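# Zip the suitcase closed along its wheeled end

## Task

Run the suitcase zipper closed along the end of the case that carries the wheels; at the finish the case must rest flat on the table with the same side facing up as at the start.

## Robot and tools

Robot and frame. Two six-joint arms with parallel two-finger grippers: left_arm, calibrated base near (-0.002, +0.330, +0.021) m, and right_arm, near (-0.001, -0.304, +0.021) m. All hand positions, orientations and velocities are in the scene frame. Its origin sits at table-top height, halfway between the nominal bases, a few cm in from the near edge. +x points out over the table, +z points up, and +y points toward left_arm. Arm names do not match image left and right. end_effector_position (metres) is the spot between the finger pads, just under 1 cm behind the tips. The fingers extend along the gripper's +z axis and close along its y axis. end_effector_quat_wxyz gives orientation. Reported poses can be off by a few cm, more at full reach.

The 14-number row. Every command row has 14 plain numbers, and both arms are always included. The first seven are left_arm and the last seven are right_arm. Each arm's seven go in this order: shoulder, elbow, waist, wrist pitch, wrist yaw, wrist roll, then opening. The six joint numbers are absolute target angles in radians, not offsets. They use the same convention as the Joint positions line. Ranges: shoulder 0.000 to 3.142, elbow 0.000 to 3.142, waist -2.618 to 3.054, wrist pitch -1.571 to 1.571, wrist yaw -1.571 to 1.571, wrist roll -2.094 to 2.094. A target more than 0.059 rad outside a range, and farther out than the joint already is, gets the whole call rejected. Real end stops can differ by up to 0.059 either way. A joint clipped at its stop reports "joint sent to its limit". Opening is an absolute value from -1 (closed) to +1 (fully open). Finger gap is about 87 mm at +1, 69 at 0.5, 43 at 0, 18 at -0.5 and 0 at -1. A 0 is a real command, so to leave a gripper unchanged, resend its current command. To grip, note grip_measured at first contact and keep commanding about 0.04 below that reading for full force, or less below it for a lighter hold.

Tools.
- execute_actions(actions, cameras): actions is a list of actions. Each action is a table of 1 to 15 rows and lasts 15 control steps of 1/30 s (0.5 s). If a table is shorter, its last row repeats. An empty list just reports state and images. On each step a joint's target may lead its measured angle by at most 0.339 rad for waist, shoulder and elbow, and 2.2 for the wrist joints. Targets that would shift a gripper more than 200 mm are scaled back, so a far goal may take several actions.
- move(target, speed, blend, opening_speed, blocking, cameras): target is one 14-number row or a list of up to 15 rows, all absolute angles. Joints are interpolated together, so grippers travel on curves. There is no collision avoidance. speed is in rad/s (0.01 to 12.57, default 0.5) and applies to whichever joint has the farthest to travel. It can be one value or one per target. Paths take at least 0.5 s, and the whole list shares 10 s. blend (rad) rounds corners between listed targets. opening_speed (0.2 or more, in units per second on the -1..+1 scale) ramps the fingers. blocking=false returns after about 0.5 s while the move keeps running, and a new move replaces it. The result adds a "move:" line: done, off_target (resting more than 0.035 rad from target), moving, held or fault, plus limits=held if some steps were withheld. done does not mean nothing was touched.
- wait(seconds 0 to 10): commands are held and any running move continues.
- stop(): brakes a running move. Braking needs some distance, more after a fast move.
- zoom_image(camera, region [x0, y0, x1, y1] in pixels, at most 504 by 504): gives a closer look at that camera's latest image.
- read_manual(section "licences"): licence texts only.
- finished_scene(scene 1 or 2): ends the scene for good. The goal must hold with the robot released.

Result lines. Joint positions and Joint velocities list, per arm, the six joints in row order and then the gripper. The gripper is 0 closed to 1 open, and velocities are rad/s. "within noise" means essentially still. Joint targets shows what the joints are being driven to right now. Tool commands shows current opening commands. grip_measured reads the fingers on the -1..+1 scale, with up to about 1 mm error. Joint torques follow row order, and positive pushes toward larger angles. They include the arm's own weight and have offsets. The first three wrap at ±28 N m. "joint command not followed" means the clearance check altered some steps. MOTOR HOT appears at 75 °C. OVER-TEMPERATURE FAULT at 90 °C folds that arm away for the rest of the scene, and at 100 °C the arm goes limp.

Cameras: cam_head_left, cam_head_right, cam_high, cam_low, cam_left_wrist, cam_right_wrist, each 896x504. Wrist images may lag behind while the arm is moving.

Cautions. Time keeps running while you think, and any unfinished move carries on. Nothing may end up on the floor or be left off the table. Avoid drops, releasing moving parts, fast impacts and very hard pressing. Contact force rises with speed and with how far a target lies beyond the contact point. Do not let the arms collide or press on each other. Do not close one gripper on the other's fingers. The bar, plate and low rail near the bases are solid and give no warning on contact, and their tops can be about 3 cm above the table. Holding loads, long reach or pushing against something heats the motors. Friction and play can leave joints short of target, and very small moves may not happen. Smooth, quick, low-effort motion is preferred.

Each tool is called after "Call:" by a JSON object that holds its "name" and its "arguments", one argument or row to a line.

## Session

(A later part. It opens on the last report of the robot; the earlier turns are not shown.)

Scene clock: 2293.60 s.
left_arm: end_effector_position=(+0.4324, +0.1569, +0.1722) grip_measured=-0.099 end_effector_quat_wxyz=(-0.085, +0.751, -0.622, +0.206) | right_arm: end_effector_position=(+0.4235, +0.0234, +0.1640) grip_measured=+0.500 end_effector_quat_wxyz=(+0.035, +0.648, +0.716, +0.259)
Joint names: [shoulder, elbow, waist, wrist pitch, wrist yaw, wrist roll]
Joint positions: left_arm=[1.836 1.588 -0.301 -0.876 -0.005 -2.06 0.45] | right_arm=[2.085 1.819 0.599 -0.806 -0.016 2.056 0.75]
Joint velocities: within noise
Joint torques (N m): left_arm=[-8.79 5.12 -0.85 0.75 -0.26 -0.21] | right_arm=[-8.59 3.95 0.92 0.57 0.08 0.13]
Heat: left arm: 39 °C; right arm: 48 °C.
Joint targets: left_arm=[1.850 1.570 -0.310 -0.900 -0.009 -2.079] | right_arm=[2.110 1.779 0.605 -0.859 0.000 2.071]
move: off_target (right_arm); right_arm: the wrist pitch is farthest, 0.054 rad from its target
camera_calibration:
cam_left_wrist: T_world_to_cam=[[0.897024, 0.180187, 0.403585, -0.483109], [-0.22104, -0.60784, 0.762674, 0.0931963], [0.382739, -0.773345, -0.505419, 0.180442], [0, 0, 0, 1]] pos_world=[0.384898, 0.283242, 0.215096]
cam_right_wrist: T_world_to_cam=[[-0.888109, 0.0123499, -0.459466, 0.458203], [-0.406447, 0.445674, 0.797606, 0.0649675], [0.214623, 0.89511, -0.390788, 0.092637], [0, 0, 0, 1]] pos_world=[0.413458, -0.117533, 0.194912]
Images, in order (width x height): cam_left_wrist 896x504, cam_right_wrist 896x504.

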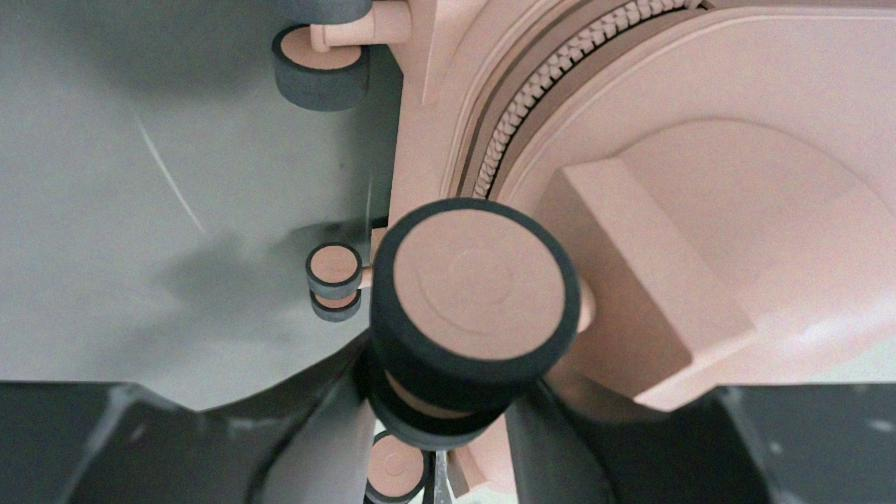

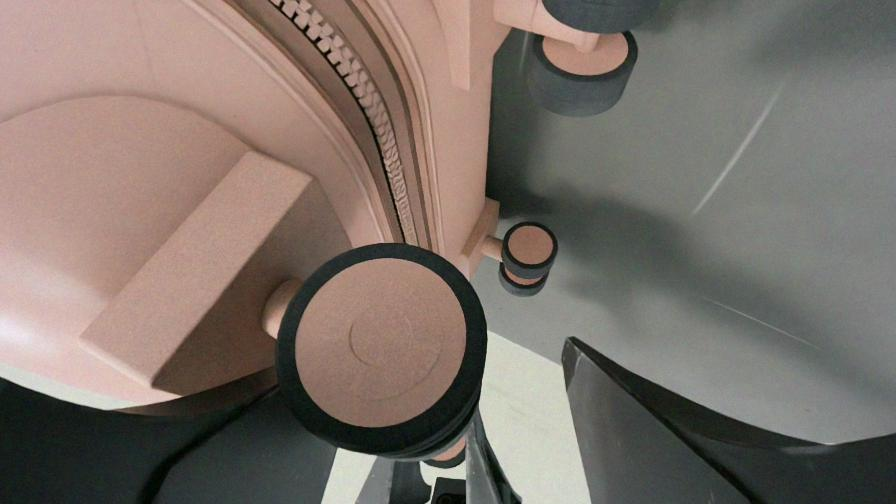

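Call:
{"name": "move", "arguments": {
  "target": [1.85,1.57,-0.31,-0.90,0,-2.07,-0.6,2.11,1.78,0.612,-0.86,0,2.07,-0.6],
  "opening_speed": 0.6,
  "cameras": ["cam_low","cam_right_wrist","cam_head_right"]
}}

Scene clock: 2314.27 s.
left_arm: end_effector_position=(+0.4322, +0.1564, +0.1722) grip_measured=-0.099 end_effector_quat_wxyz=(-0.084, +0.750, -0.623, +0.207) | right_arm: end_effector_position=(+0.4365, +0.0250, +0.1708) grip_measured=-0.107 end_effector_quat_wxyz=(+0.051, +0.649, +0.705, +0.281)
Joint names: [shoulder, elbow, waist, wrist pitch, wrist yaw, wrist roll]
Joint positions: left_arm=[1.836 1.588 -0.301 -0.876 -0.002 -2.058 0.45] | right_arm=[2.085 1.818 0.596 -0.75 0.006 2.064 0.446]
Joint velocities: within noise
Joint torques (N m): left_arm=[-8.8 5.23 -0.87 0.76 -0.17 -0.09] | right_arm=[-8.68 4.27 1.36 0.23 -0.05 0.11]
Heat: left arm: 39 °C; right arm: 48 °C.
Joint targets: left_arm=[1.850 1.570 -0.310 -0.900 0.003 -2.068] | right_arm=[2.110 1.781 0.607 -0.850 0.008 2.076]
move: off_target (right_arm); right_arm: the wrist pitch is farthest, 0.110 rad from its target
camera_calibration:
cam_right_wrist: T_world_to_cam=[[-0.862585, 0.0412203, -0.504231, 0.468517], [-0.436984, 0.441533, 0.783641, 0.0799109], [0.254936, 0.896298, -0.362847, 0.0686914], [0, 0, 0, 1]] pos_world=[0.421544, -0.116164, 0.198544]
Images, in order (width x height): cam_head_right 896x504, cam_low 896x504, cam_right_wrist 896x504.

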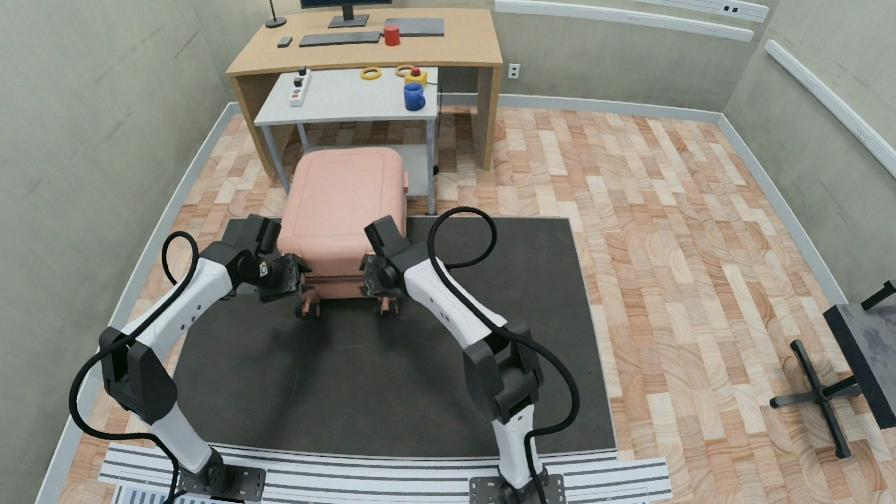

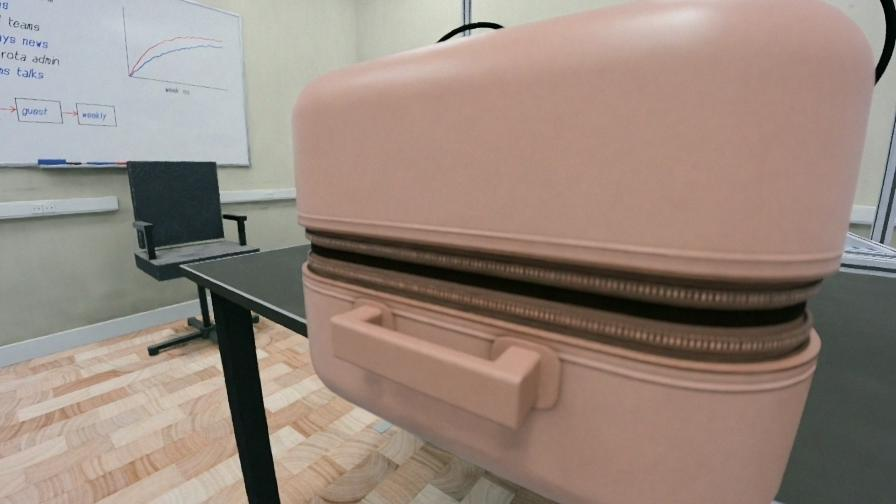

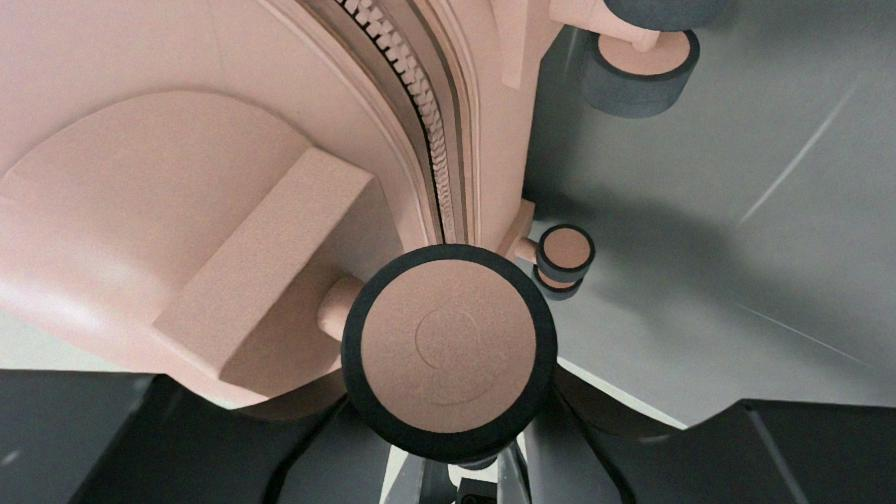

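Call:
{"name": "move", "arguments": {
  "target": [1.674,1.363,-0.354,-0.87,0,-2.07,-0.6,1.952,1.552,0.671,-0.79,0,2.07,-0.6],
  "speed": 0.1,
  "cameras": ["cam_low","cam_head_right"]
}}

Scene clock: 2332.57 s.
left_arm: end_effector_position=(+0.3942, +0.1526, +0.1700) grip_measured=-0.099 end_effector_quat_wxyz=(-0.081, +0.742, -0.630, +0.216) | right_arm: end_effector_position=(+0.3987, +0.0219, +0.1698) grip_measured=-0.107 end_effector_quat_wxyz=(+0.050, +0.644, +0.707, +0.288)
Joint names: [shoulder, elbow, waist, wrist pitch, wrist yaw, wrist roll]
Joint positions: left_arm=[1.693 1.4 -0.336 -0.815 -0.002 -2.072 0.45] | right_arm=[1.943 1.602 0.638 -0.663 0.02 2.09 0.446]
Joint velocities: within noise
Joint torques (N m): left_arm=[-10.61 3.78 -1.51 0.5 -0.17 0] | right_arm=[-8.98 3.07 3.45 -0.01 -0.26 -0.17]
Heat: left arm: 40 °C; right arm: 48 °C.
Joint targets: left_arm=[1.673 1.363 -0.354 -0.869 0.000 -2.072] | right_arm=[1.952 1.552 0.671 -0.790 0.001 2.075]
move: off_target (left_arm, right_arm); left_arm: the wrist pitch is farthest, 0.055 rad from its target; right_arm: the wrist pitch is farthest, 0.127 rad from its target
Images, in order (width x height): cam_head_right 896x504, cam_low 896x504.

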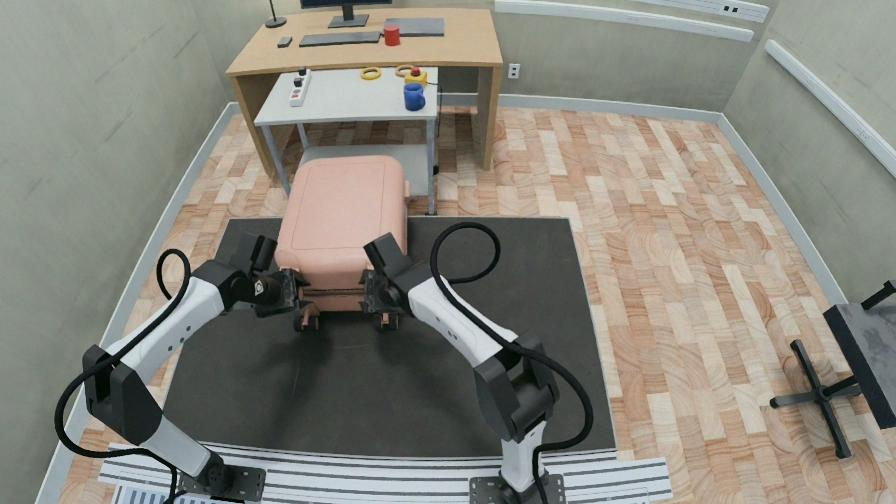

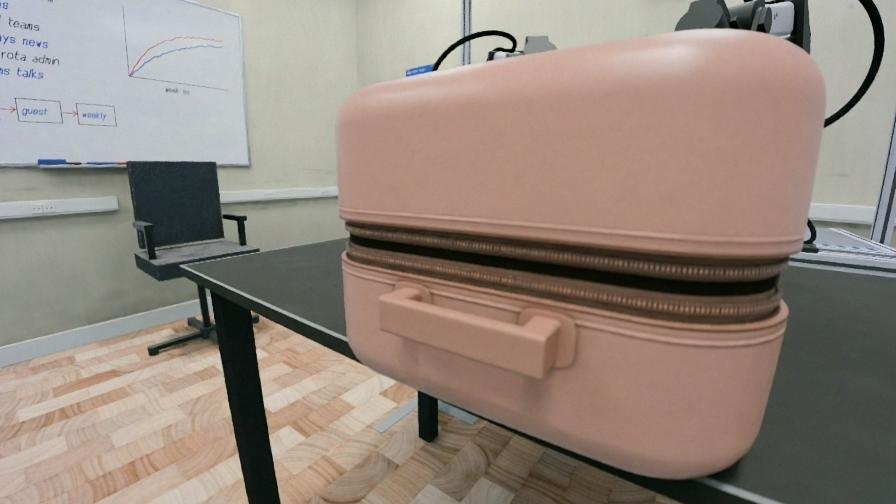

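Call:
{"name": "move", "arguments": {
  "target": [
    [1.50,1.19,-0.409,-0.87,0,-2.07,-0.6,1.81,1.369,0.74,-0.73,0,2.07,-0.6],
    [1.33,1.02,-0.47,-0.87,0,-2.07,-0.6,1.67,1.186,0.82,-0.69,0,2.07,-0.6]
  ],
  "speed": 0.1,
  "blend": 0.02,
  "cameras": ["cam_low","cam_head_right"]
}}

Scene clock: 2340.67 s.
left_arm: end_effector_position=(+0.2931, +0.1505, +0.1677) grip_measured=-0.103 end_effector_quat_wxyz=(-0.076, +0.707, -0.666, +0.225) | right_arm: end_effector_position=(+0.3009, +0.0200, +0.1680) grip_measured=-0.109 end_effector_quat_wxyz=(+0.044, +0.597, +0.743, +0.298)
Joint names: [shoulder, elbow, waist, wrist pitch, wrist yaw, wrist roll]
Joint positions: left_arm=[1.342 1.053 -0.445 -0.805 -0.011 -2.075 0.448] | right_arm=[1.66 1.233 0.774 -0.563 0.044 2.096 0.445]
Joint velocities: within noise
Joint torques (N m): left_arm=[-6.27 3.99 -1.94 0.43 -0.13 0.08] | right_arm=[-6.31 3.1 4.55 0.02 -0.5 -0.28]
Heat: left arm: 41 °C; right arm: 47 °C.
Joint targets: left_arm=[1.329 1.020 -0.469 -0.870 -0.003 -2.070] | right_arm=[1.670 1.185 0.819 -0.690 0.000 2.070]
move: off_target (left_arm, right_arm); left_arm: the wrist pitch is farthest, 0.065 rad from its target; right_arm: the wrist pitch is farthest, 0.127 rad from its target
Images, in order (width x height): cam_head_right 896x504, cam_low 896x504.

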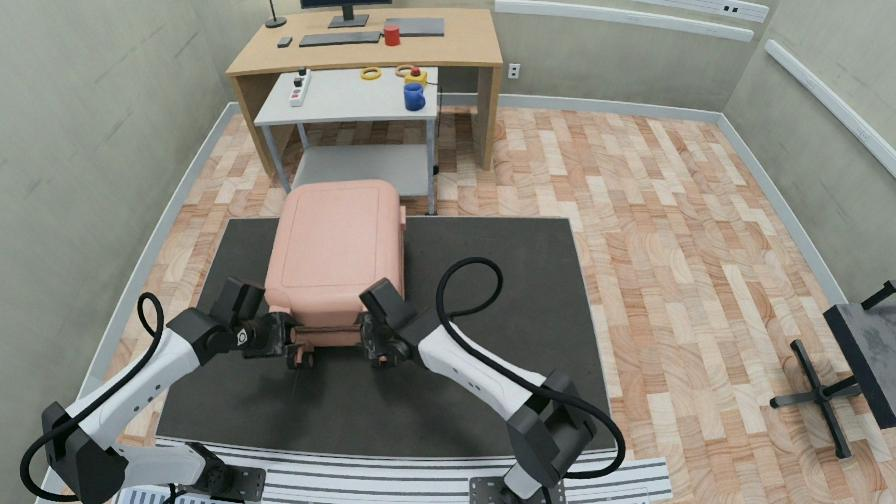

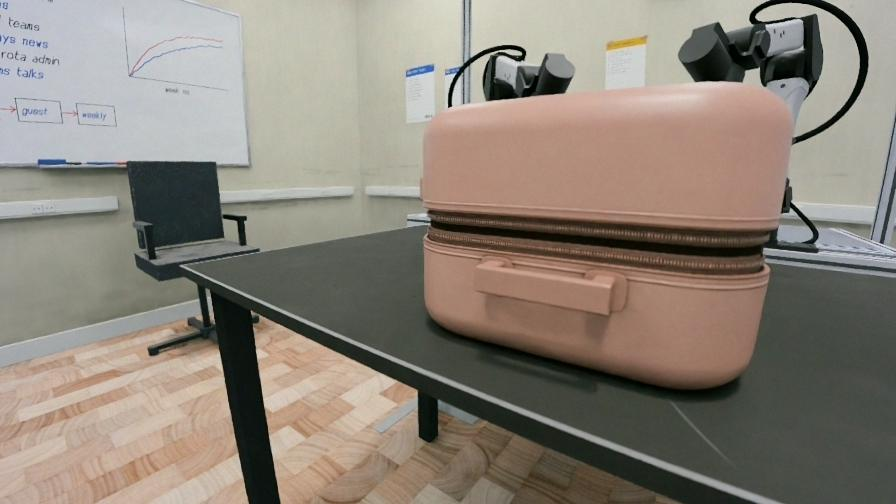

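Call:
{"name": "move", "arguments": {
  "target": [
    [1.329,1.02,-0.469,-0.87,0,-2.07,0.5,1.66,1.20,0.79,-0.62,0,2.07,0.5],
    [0.95,1.02,-0.469,-1.2,0,-2.07,0.5,1.29,1.20,0.75,-0.98,0,2.07,0.5],
    [0.95,1.02,-0.469,-1.2,0,-2.07,0.5,1.1,1.20,0.2,-0.9,0,1.0,0.5]
  ],
  "speed": [0.3,0.3,0.6],
  "opening_speed": 1.0,
  "cameras": ["cam_head_left","cam_head_right","cam_left_wrist","cam_low"]
}}

Scene clock: 2368.63 s.
left_arm: end_effector_position=(+0.1970, +0.1897, +0.2218) grip_measured=+0.500 end_effector_quat_wxyz=(-0.074, +0.694, -0.676, +0.235) | right_arm: end_effector_position=(+0.2783, -0.2227, +0.2614) grip_measured=+0.500 end_effector_quat_wxyz=(+0.283, +0.379, +0.851, +0.228)
Joint names: [shoulder, elbow, waist, wrist pitch, wrist yaw, wrist roll]
Joint positions: left_arm=[0.954 1.042 -0.467 -1.164 -0.005 -2.065 0.75] | right_arm=[1.112 1.221 0.205 -0.944 -0.003 1.018 0.75]
Joint velocities: within noise
Joint torques (N m): left_arm=[-1.54 4.56 -0.54 0.71 -0.1 0.08] | right_arm=[-3.38 5.68 0.05 1.8 -0.13 -0.2]
Heat: left arm: 38 °C; right arm: 43 °C.
Joint targets: left_arm=[0.949 1.021 -0.472 -1.200 0.009 -2.059] | right_arm=[1.100 1.200 0.201 -0.911 -0.009 1.000]
move: off_target (left_arm, right_arm); left_arm: the wrist pitch is farthest, 0.036 rad from its target; right_arm: the wrist pitch is farthest, 0.044 rad from its target
camera_calibration:
cam_left_wrist: T_world_to_cam=[[0.896488, 0.0434656, 0.440932, -0.280116], [-0.34802, -0.546827, 0.761487, 0.0369834], [0.274212, -0.836116, -0.475097, 0.347517], [0, 0, 0, 1]] pos_world=[0.168698, 0.322963, 0.260454]
Images, in order (width x height): cam_head_left 896x504, cam_head_right 896x504, cam_low 896x504, cam_left_wrist 896x504.

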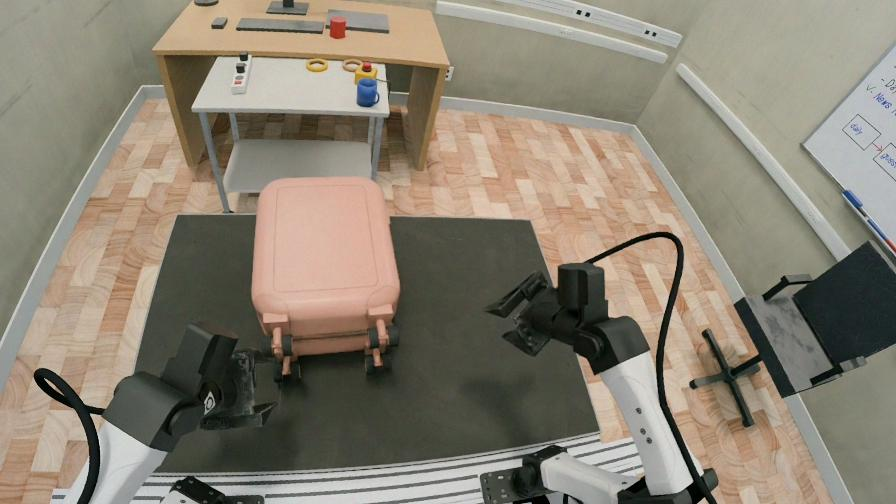

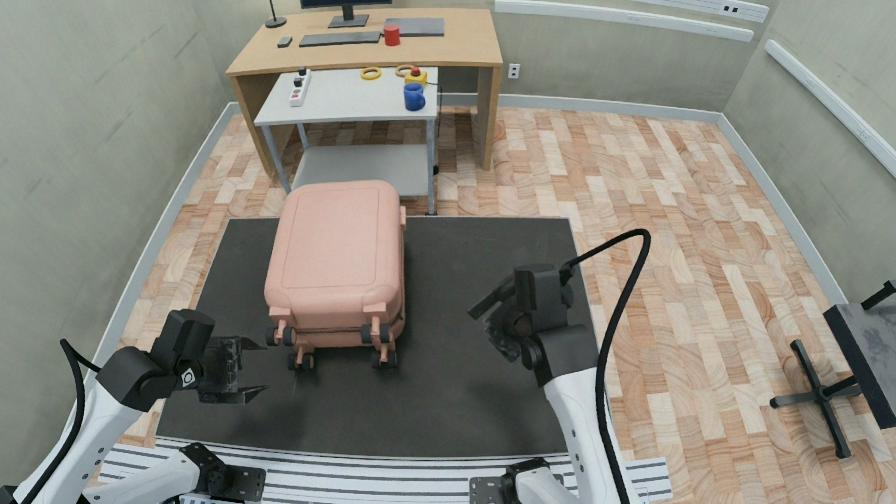

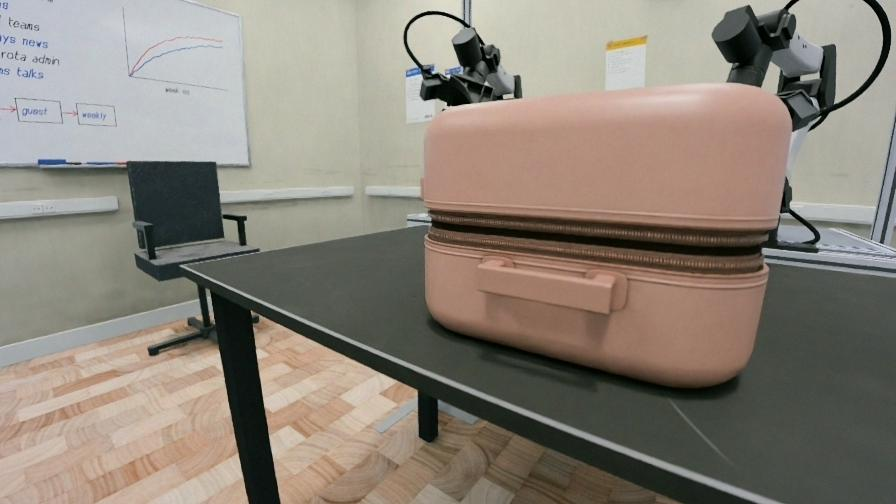

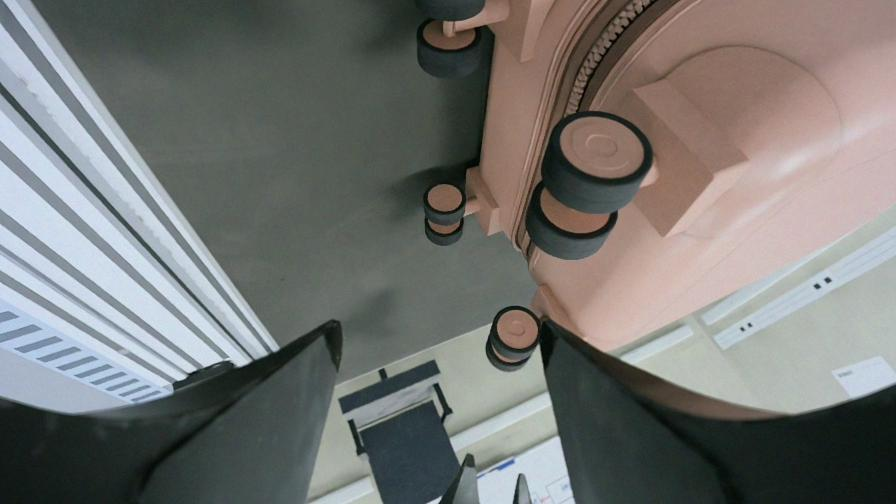

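Call:
{"name": "move", "arguments": {
  "target": [
    [0.95,1.1,-0.72,-1.2,0,-2.09,0.5,0.9,1.1,0.0,-0.4,0,0,-0.2],
    [1.28,1.36,-0.72,-1.16,0,-2.09,0.5,0.9,1.1,0.0,-0.4,0,0,-0.2]
  ],
  "speed": 0.6,
  "cameras": ["cam_head_left","cam_head_right","cam_left_wrist"]
}}

Scene clock: 2387.53 s.
left_arm: end_effector_position=(+0.2062, +0.0975, +0.2480) grip_measured=+0.500 end_effector_quat_wxyz=(+0.041, -0.604, +0.763, -0.227) | right_arm: end_effector_position=(+0.3167, -0.3213, +0.3504) grip_measured=-0.200 end_effector_quat_wxyz=(+0.614, +0.024, +0.789, +0.022)
Joint names: [shoulder, elbow, waist, wrist pitch, wrist yaw, wrist roll]
Joint positions: left_arm=[1.268 1.329 -0.724 -1.169 -0.005 -2.065 0.75] | right_arm=[0.908 1.12 0.004 -0.456 0.006 0.015 0.4]
Joint velocities: within noise
Joint torques (N m): left_arm=[-3.12 8.65 -0.49 1.06 -0.17 -0.08] | right_arm=[-1.69 6.02 -0.03 2.41 -0.08 -0.14]
Heat: left arm: 36 °C; right arm: 39 °C.
Joint targets: left_arm=[1.280 1.360 -0.729 -1.161 0.000 -2.072] | right_arm=[0.900 1.101 -0.001 -0.401 0.009 0.000]
joint sent to its limit (left arm) — the wrist roll, lower limit.
move: off_target (right_arm); joint sent to its limit at target 1; right_arm: the wrist pitch is farthest, 0.056 rad from its target
camera_calibration:
cam_left_wrist: T_world_to_cam=[[0.887772, -0.195858, 0.416535, -0.264705], [-0.458472, -0.456497, 0.762505, -0.0164374], [0.0408041, -0.8679, -0.49506, 0.336571], [0, 0, 0, 1]] pos_world=[0.213728, 0.232762, 0.289415]
Images, in order (width x height): cam_head_left 896x504, cam_head_right 896x504, cam_left_wrist 896x504.

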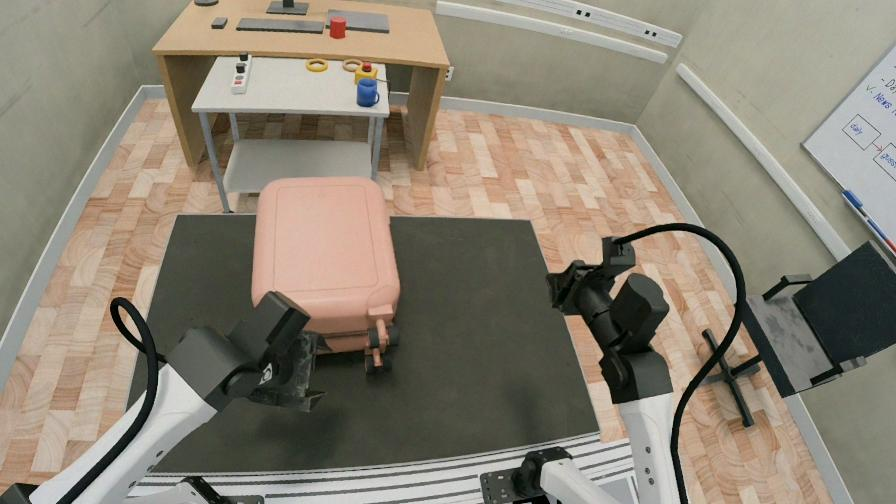

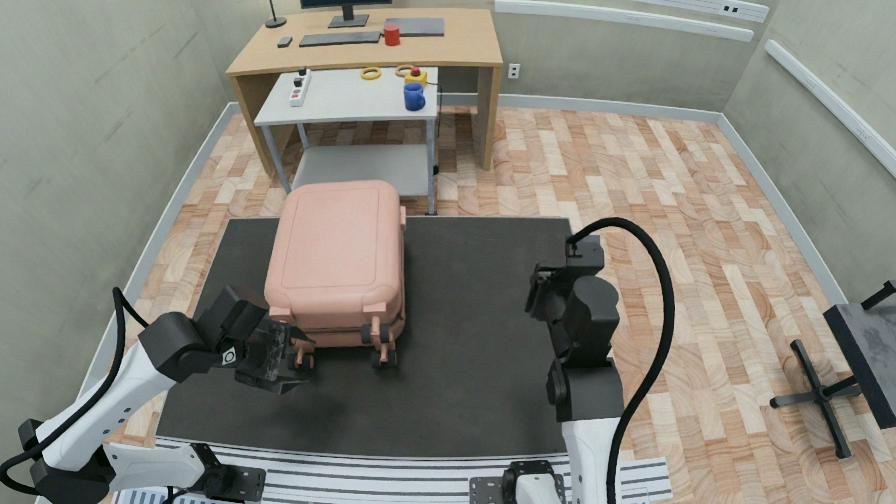

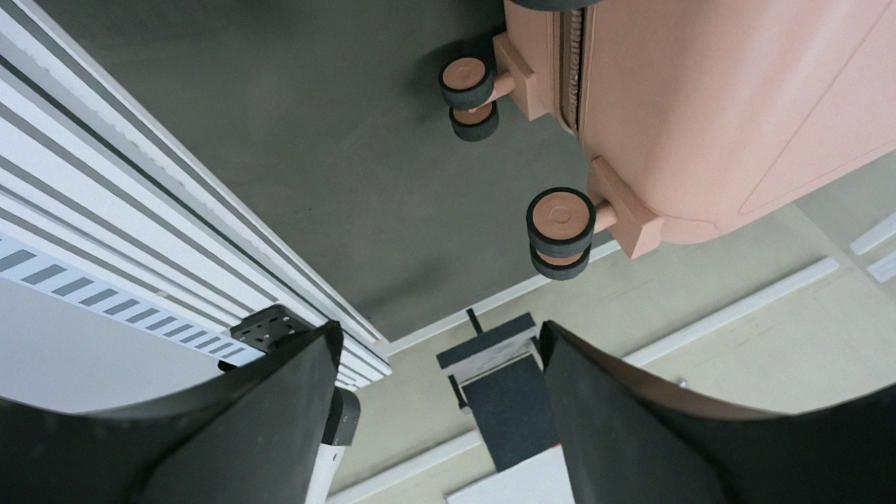

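Call:
{"name": "move", "arguments": {
  "target": [1.62,1.61,-0.72,-1.08,0,-2.09,0.5,0.9,1.1,0.0,-0.4,0,0,-0.2],
  "speed": 0.5,
  "cameras": ["cam_head_left","cam_head_right","cam_left_wrist"]
}}

Scene clock: 2394.30 s.
left_arm: end_effector_position=(+0.2732, +0.0395, +0.2361) grip_measured=+0.500 end_effector_quat_wxyz=(+0.040, -0.606, +0.764, -0.217) | right_arm: end_effector_position=(+0.3169, -0.3213, +0.3508) grip_measured=-0.200 end_effector_quat_wxyz=(+0.614, +0.024, +0.788, +0.022)
Joint names: [shoulder, elbow, waist, wrist pitch, wrist yaw, wrist roll]
Joint positions: left_arm=[1.604 1.578 -0.721 -1.103 -0.005 -2.065 0.75] | right_arm=[0.908 1.12 0.004 -0.454 0.006 0.015 0.4]
Joint velocities: within noise
Joint torques (N m): left_arm=[-6.08 8.77 0.5 1.19 -0.19 -0.09] | right_arm=[-1.65 5.96 0.01 2.41 -0.18 -0.13]
Heat: left arm: 36 °C; right arm: 38 °C.
Joint targets: left_arm=[1.622 1.609 -0.717 -1.079 0.000 -2.072] | right_arm=[0.900 1.100 0.000 -0.399 0.000 0.000]
joint sent to its limit (left arm) — the wrist roll, lower limit.
move: off_target (right_arm); right_arm: the wrist pitch is farthest, 0.054 rad from its target
camera_calibration:
cam_left_wrist: T_world_to_cam=[[0.89495, -0.198957, 0.399349, -0.328403], [-0.444762, -0.468771, 0.763178, -0.00659163], [0.0353637, -0.860622, -0.508015, 0.281908], [0, 0, 0, 1]] pos_world=[0.281003, 0.174188, 0.279391]
Images, in order (width x height): cam_head_left 896x504, cam_head_right 896x504, cam_left_wrist 896x504.

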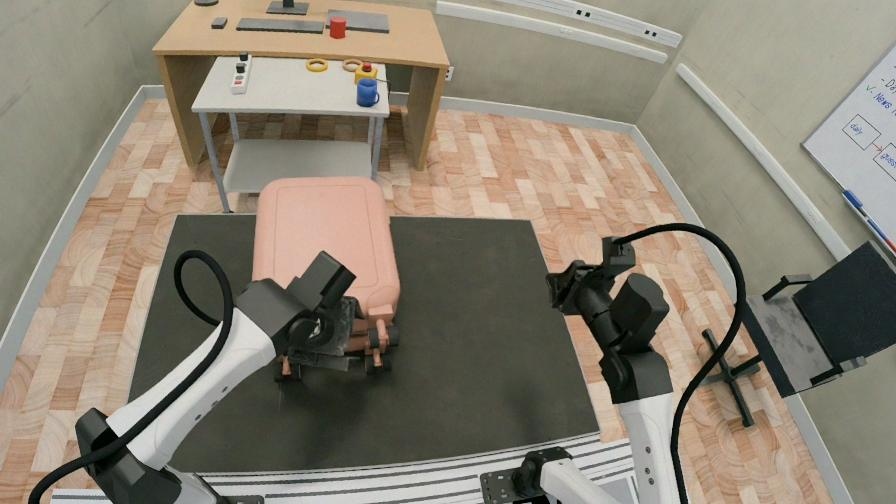

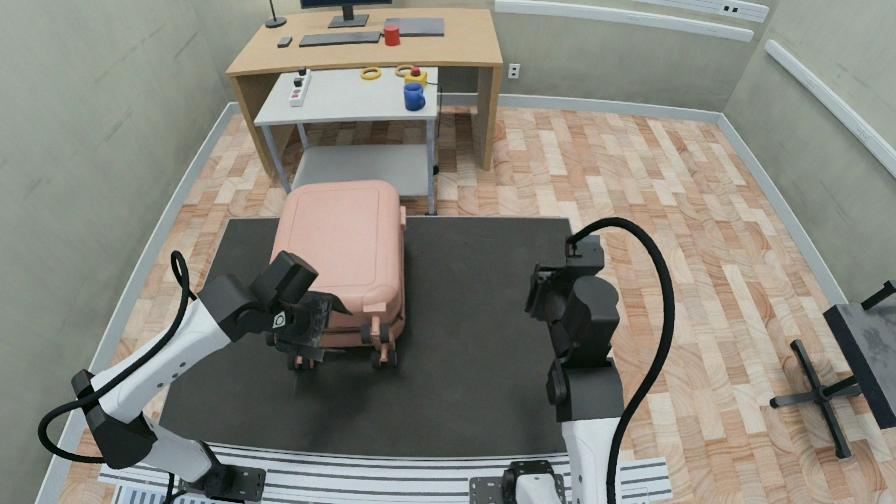

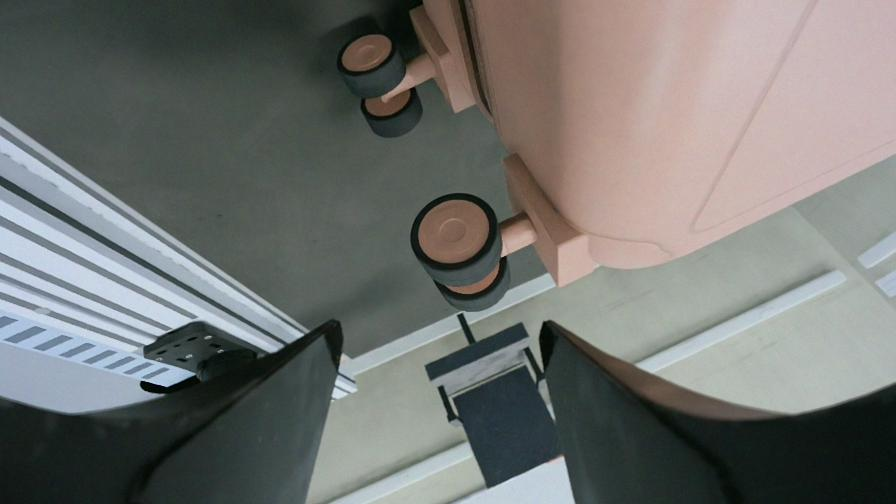

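Call:
{"name": "move", "arguments": {
  "target": [1.68,1.585,-0.72,-0.965,0,-2.07,0.8,0.9,1.1,0.0,-0.4,0,0,-0.2],
  "speed": 0.3,
  "cameras": ["cam_left_wrist"]
}}

Call:
{"name": "zoom_image", "arguments": {
  "camera": "cam_left_wrist",
  "region": [250, 140, 650, 365]
}}

Scene clock: 2406.33 s.
left_arm: end_effector_position=(+0.2976, +0.0232, +0.2295) grip_measured=+0.800 end_effector_quat_wxyz=(+0.046, -0.606, +0.756, -0.244) | right_arm: end_effector_position=(+0.3169, -0.3213, +0.3508) grip_measured=-0.200 end_effector_quat_wxyz=(+0.614, +0.024, +0.788, +0.022)
Joint names: [shoulder, elbow, waist, wrist pitch, wrist yaw, wrist roll]
Joint positions: left_arm=[1.658 1.578 -0.712 -0.993 -0.005 -2.065 0.9] | right_arm=[0.908 1.12 0.004 -0.454 0.006 0.015 0.4]
Joint velocities: within noise
Joint torques (N m): left_arm=[-6.35 7.09 -0.08 1.28 -0.16 -0.07] | right_arm=[-1.65 5.96 0.01 2.4 -0.17 -0.14]
Heat: left arm: 36 °C; right arm: 36 °C.
Joint targets: left_arm=[1.680 1.585 -0.711 -0.965 0.000 -2.070] | right_arm=[0.900 1.100 0.000 -0.400 0.000 0.000]
move: off_target (right_arm); right_arm: the wrist pitch is farthest, 0.054 rad from its target
camera_calibration:
cam_left_wrist: T_world_to_cam=[[0.878678, -0.174908, 0.44422, -0.35687], [-0.473049, -0.444514, 0.760679, 0.0100855], [0.064413, -0.87853, -0.473325, 0.247397], [0, 0, 0, 1]] pos_world=[0.302409, 0.159409, 0.267956]
Images, in order (width x height): cam_left_wrist 896x504.

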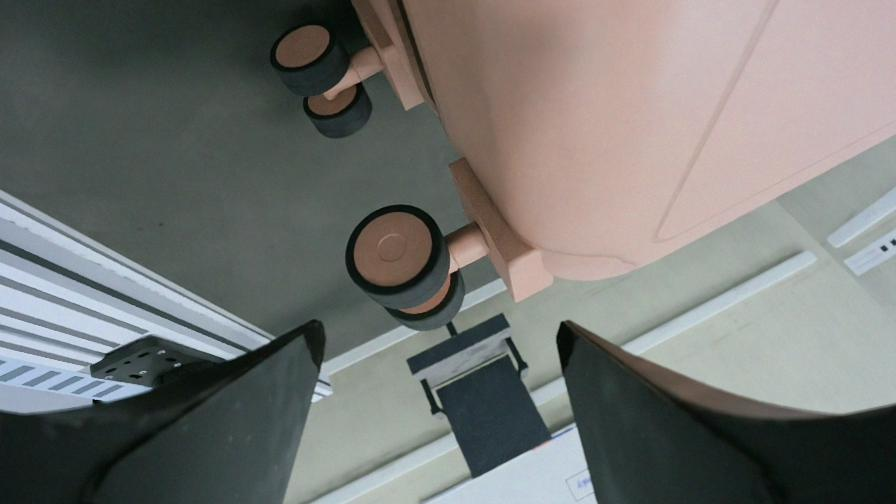

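Scaled by 1.260 from the camera's 896x504 image, which has a finer 1280x720 frame.

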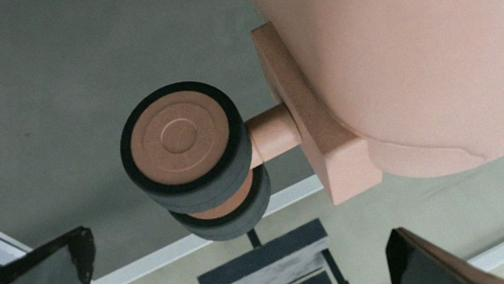

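Call:
{"name": "move", "arguments": {
  "target": [1.685,1.445,-0.73,-0.88,0,-2.07,0.8,0.9,1.1,0.0,-0.4,0,0,-0.2],
  "speed": 0.2,
  "cameras": ["cam_left_wrist"]
}}

Scene clock: 2422.77 s.
left_arm: end_effector_position=(+0.2953, +0.0192, +0.2019) grip_measured=+0.800 end_effector_quat_wxyz=(+0.043, -0.606, +0.757, -0.240) | right_arm: end_effector_position=(+0.3169, -0.3213, +0.3508) grip_measured=-0.200 end_effector_quat_wxyz=(+0.614, +0.024, +0.788, +0.022)
Joint names: [shoulder, elbow, waist, wrist pitch, wrist yaw, wrist roll]
Joint positions: left_arm=[1.658 1.472 -0.723 -0.896 -0.005 -2.074 0.9] | right_arm=[0.908 1.12 0.004 -0.454 0.006 0.015 0.4]
Joint velocities: within noise
Joint torques (N m): left_arm=[-6.01 4.41 -0.75 1.22 -0.16 -0.05] | right_arm=[-1.65 5.93 0.01 2.41 -0.18 -0.13]
Heat: left arm: 36 °C; right arm: 36 °C.
Joint targets: left_arm=[1.685 1.445 -0.730 -0.880 0.000 -2.079] | right_arm=[0.900 1.100 0.000 -0.400 0.000 0.000]
move: off_target (right_arm); right_arm: the wrist pitch is farthest, 0.054 rad from its target
camera_calibration:
cam_left_wrist: T_world_to_cam=[[0.882505, -0.178457, 0.435129, -0.34253], [-0.466779, -0.445392, 0.76403, 0.0257556], [0.0574564, -0.87737, -0.476361, 0.233621], [0, 0, 0, 1]] pos_world=[0.300884, 0.155316, 0.240655]
Images, in order (width x height): cam_left_wrist 896x504.

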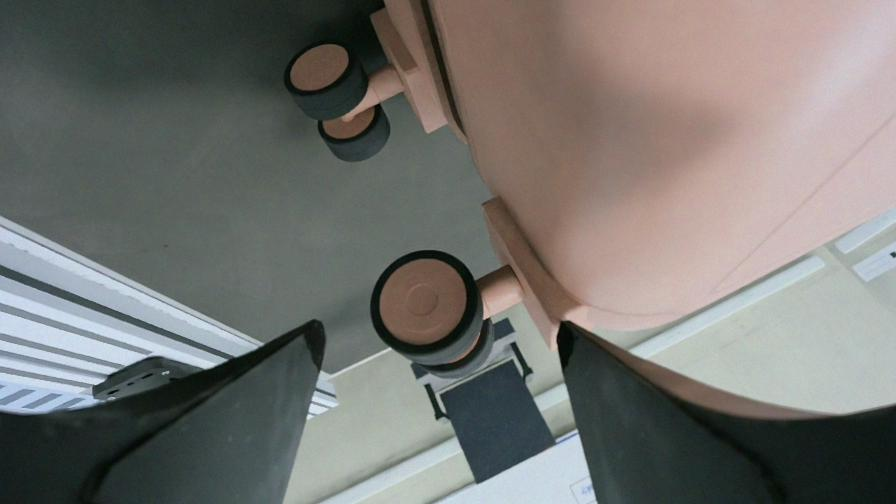

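Call:
{"name": "move", "arguments": {
  "target": [1.65,1.445,-0.755,-0.90,0,-2.09,0.3,0.9,1.1,0.0,-0.4,0,0,-0.2],
  "speed": 0.2,
  "cameras": ["cam_left_wrist"]
}}

Scene clock: 2431.63 s.
left_arm: end_effector_position=(+0.2862, +0.0076, +0.2018) grip_measured=+0.300 end_effector_quat_wxyz=(+0.041, -0.589, +0.769, -0.246) | right_arm: end_effector_position=(+0.3169, -0.3213, +0.3508) grip_measured=-0.200 end_effector_quat_wxyz=(+0.614, +0.024, +0.788, +0.022)
Joint names: [shoulder, elbow, waist, wrist pitch, wrist yaw, wrist roll]
Joint positions: left_arm=[1.658 1.466 -0.756 -0.878 -0.005 -2.065 0.65] | right_arm=[0.908 1.12 0.004 -0.454 0.006 0.015 0.4]
Joint velocities: within noise
Joint torques (N m): left_arm=[-9.09 4.93 -0.57 0.83 -0.18 -0.08] | right_arm=[-1.65 5.94 0.01 2.41 -0.17 -0.13]
Heat: left arm: 36 °C; right arm: 37 °C.
Joint targets: left_arm=[1.650 1.445 -0.762 -0.900 -0.001 -2.072] | right_arm=[0.900 1.100 0.000 -0.400 0.000 0.000]
joint sent to its limit (left arm) — the wrist roll, lower limit.
move: off_target (right_arm); right_arm: the wrist pitch is farthest, 0.054 rad from its target
camera_calibration:
cam_left_wrist: T_world_to_cam=[[0.868977, -0.212919, 0.446704, -0.334769], [-0.494148, -0.421497, 0.760367, 0.0247297], [0.0263879, -0.88148, -0.471484, 0.231865], [0, 0, 0, 1]] pos_world=[0.297008, 0.14353, 0.24006]
Images, in order (width x height): cam_left_wrist 896x504.

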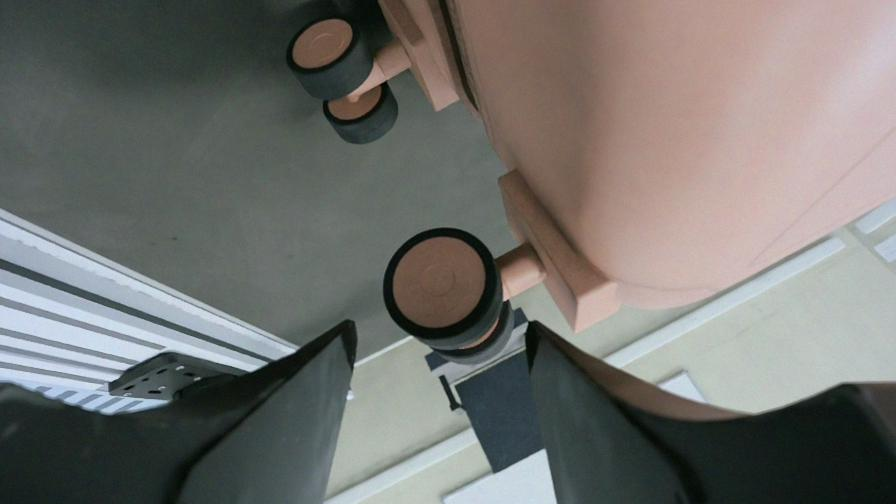

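Call:
{"name": "move", "arguments": {
  "target": [1.655,1.32,-0.755,-0.77,0,-2.07,0.45,0.9,1.1,0.0,-0.4,0,0,-0.2],
  "speed": 0.12,
  "cameras": ["cam_left_wrist"]
}}

Scene clock: 2437.77 s.
left_arm: end_effector_position=(+0.2903, +0.0131, +0.1728) grip_measured=+0.450 end_effector_quat_wxyz=(+0.053, -0.593, +0.767, -0.241) | right_arm: end_effector_position=(+0.3169, -0.3213, +0.3508) grip_measured=-0.200 end_effector_quat_wxyz=(+0.614, +0.024, +0.788, +0.022)
Joint names: [shoulder, elbow, waist, wrist pitch, wrist yaw, wrist roll]
Joint positions: left_arm=[1.658 1.357 -0.75 -0.775 -0.029 -2.061 0.725] | right_arm=[0.908 1.12 0.004 -0.454 0.006 0.015 0.4]
Joint velocities: within noise
Joint torques (N m): left_arm=[-8.66 3.78 0.05 1.09 -0.03 -0.08] | right_arm=[-1.65 5.94 0.01 2.41 -0.17 -0.13]
Heat: left arm: 37 °C; right arm: 37 °C.
Joint targets: left_arm=[1.655 1.321 -0.749 -0.770 -0.010 -2.070] | right_arm=[0.900 1.100 0.000 -0.400 0.000 0.000]
move: off_target (left_arm, right_arm); left_arm: the elbow is farthest, 0.037 rad from its target; right_arm: the wrist pitch is farthest, 0.054 rad from its target
camera_calibration:
cam_left_wrist: T_world_to_cam=[[0.867135, -0.209088, 0.45206, -0.324574], [-0.496018, -0.444861, 0.745697, 0.0545874], [0.045188, -0.870851, -0.489466, 0.220409], [0, 0, 0, 1]] pos_world=[0.298566, 0.148362, 0.213904]
Images, in order (width x height): cam_left_wrist 896x504.

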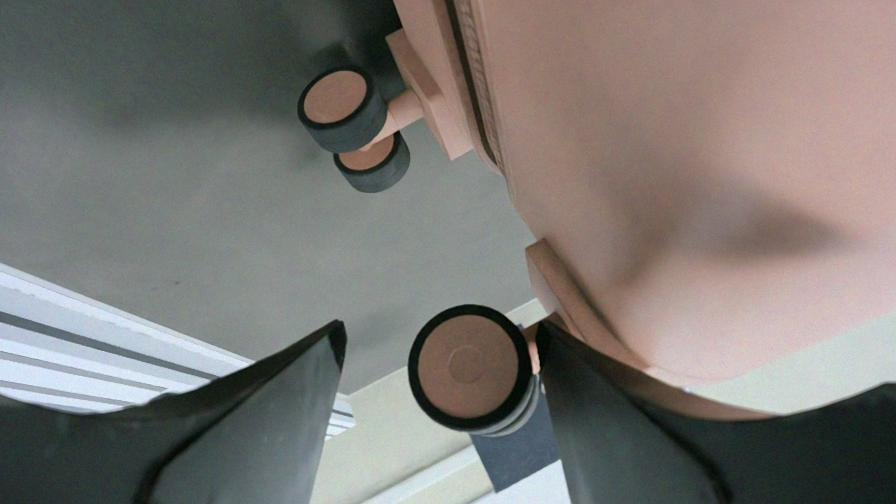

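Call:
{"name": "move", "arguments": {
  "target": [1.655,1.32,-0.755,-0.77,0,-2.07,-0.6,0.9,1.1,0.0,-0.4,0,0,-0.2],
  "opening_speed": 0.6,
  "cameras": ["cam_left_wrist","cam_head_right"]
}}

Scene clock: 2442.40 s.
left_arm: end_effector_position=(+0.2979, +0.0105, +0.1765) grip_measured=-0.093 end_effector_quat_wxyz=(+0.059, -0.598, +0.757, -0.256) | right_arm: end_effector_position=(+0.3169, -0.3213, +0.3508) grip_measured=-0.200 end_effector_quat_wxyz=(+0.614, +0.024, +0.788, +0.022)
Joint names: [shoulder, elbow, waist, wrist pitch, wrist yaw, wrist roll]
Joint positions: left_arm=[1.658 1.354 -0.747 -0.74 -0.038 -2.075 0.454] | right_arm=[0.908 1.12 0.004 -0.454 0.006 0.015 0.4]
Joint velocities: within noise
Joint torques (N m): left_arm=[-8.69 3.96 -0.72 0.81 0.14 -0.06] | right_arm=[-1.65 5.94 0.01 2.41 -0.17 -0.14]
Heat: left arm: 38 °C; right arm: 37 °C.
Joint targets: left_arm=[1.655 1.320 -0.755 -0.769 0.001 -2.080] | right_arm=[0.900 1.100 0.000 -0.400 0.000 0.000]
move: off_target (left_arm, right_arm); left_arm: the wrist yaw is farthest, 0.038 rad from its target; right_arm: the wrist pitch is farthest, 0.054 rad from its target
camera_calibration:
cam_left_wrist: T_world_to_cam=[[0.859501, -0.182129, 0.477584, -0.335899], [-0.505714, -0.438716, 0.74282, 0.0576592], [0.0742345, -0.879976, -0.469182, 0.207496], [0, 0, 0, 1]] pos_world=[0.302461, 0.14671, 0.214943]
Images, in order (width x height): cam_head_right 896x504, cam_left_wrist 896x504.

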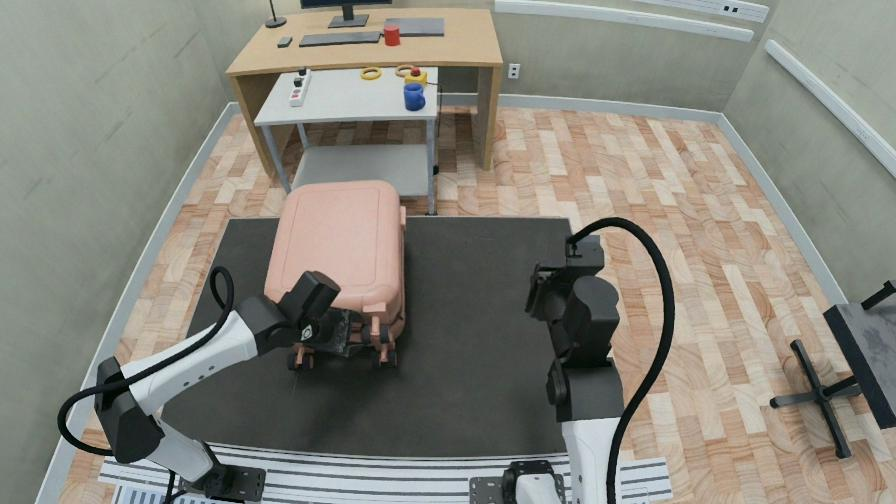

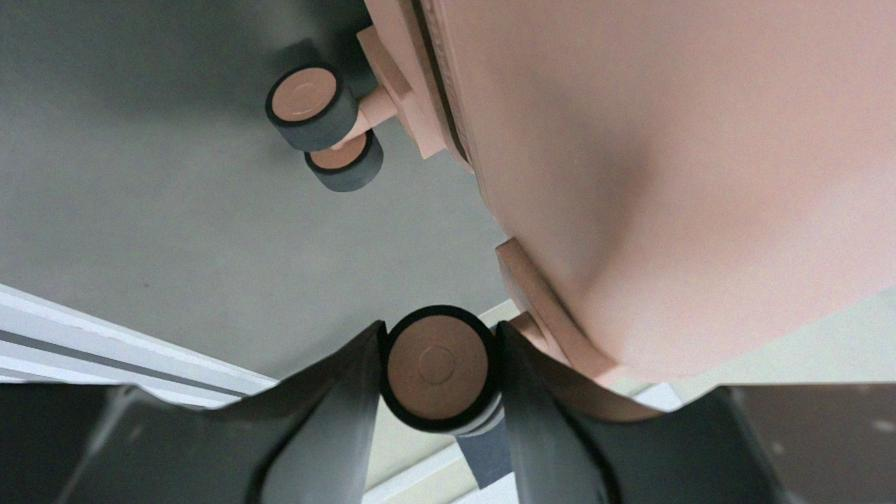

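Call:
{"name": "zoom_image", "arguments": {
  "camera": "cam_head_right",
  "region": [340, 260, 440, 380]
}}

Scaled by 4.200 from the camera's 896x504 image, which has a finer 1280x720 frame.

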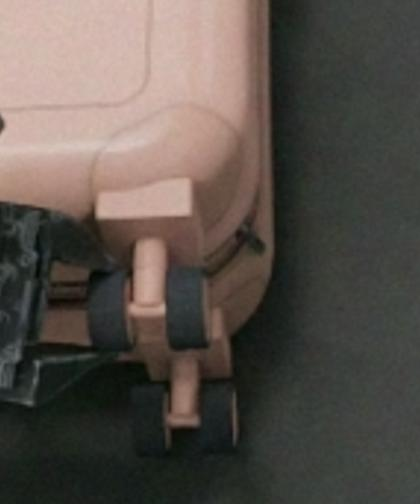

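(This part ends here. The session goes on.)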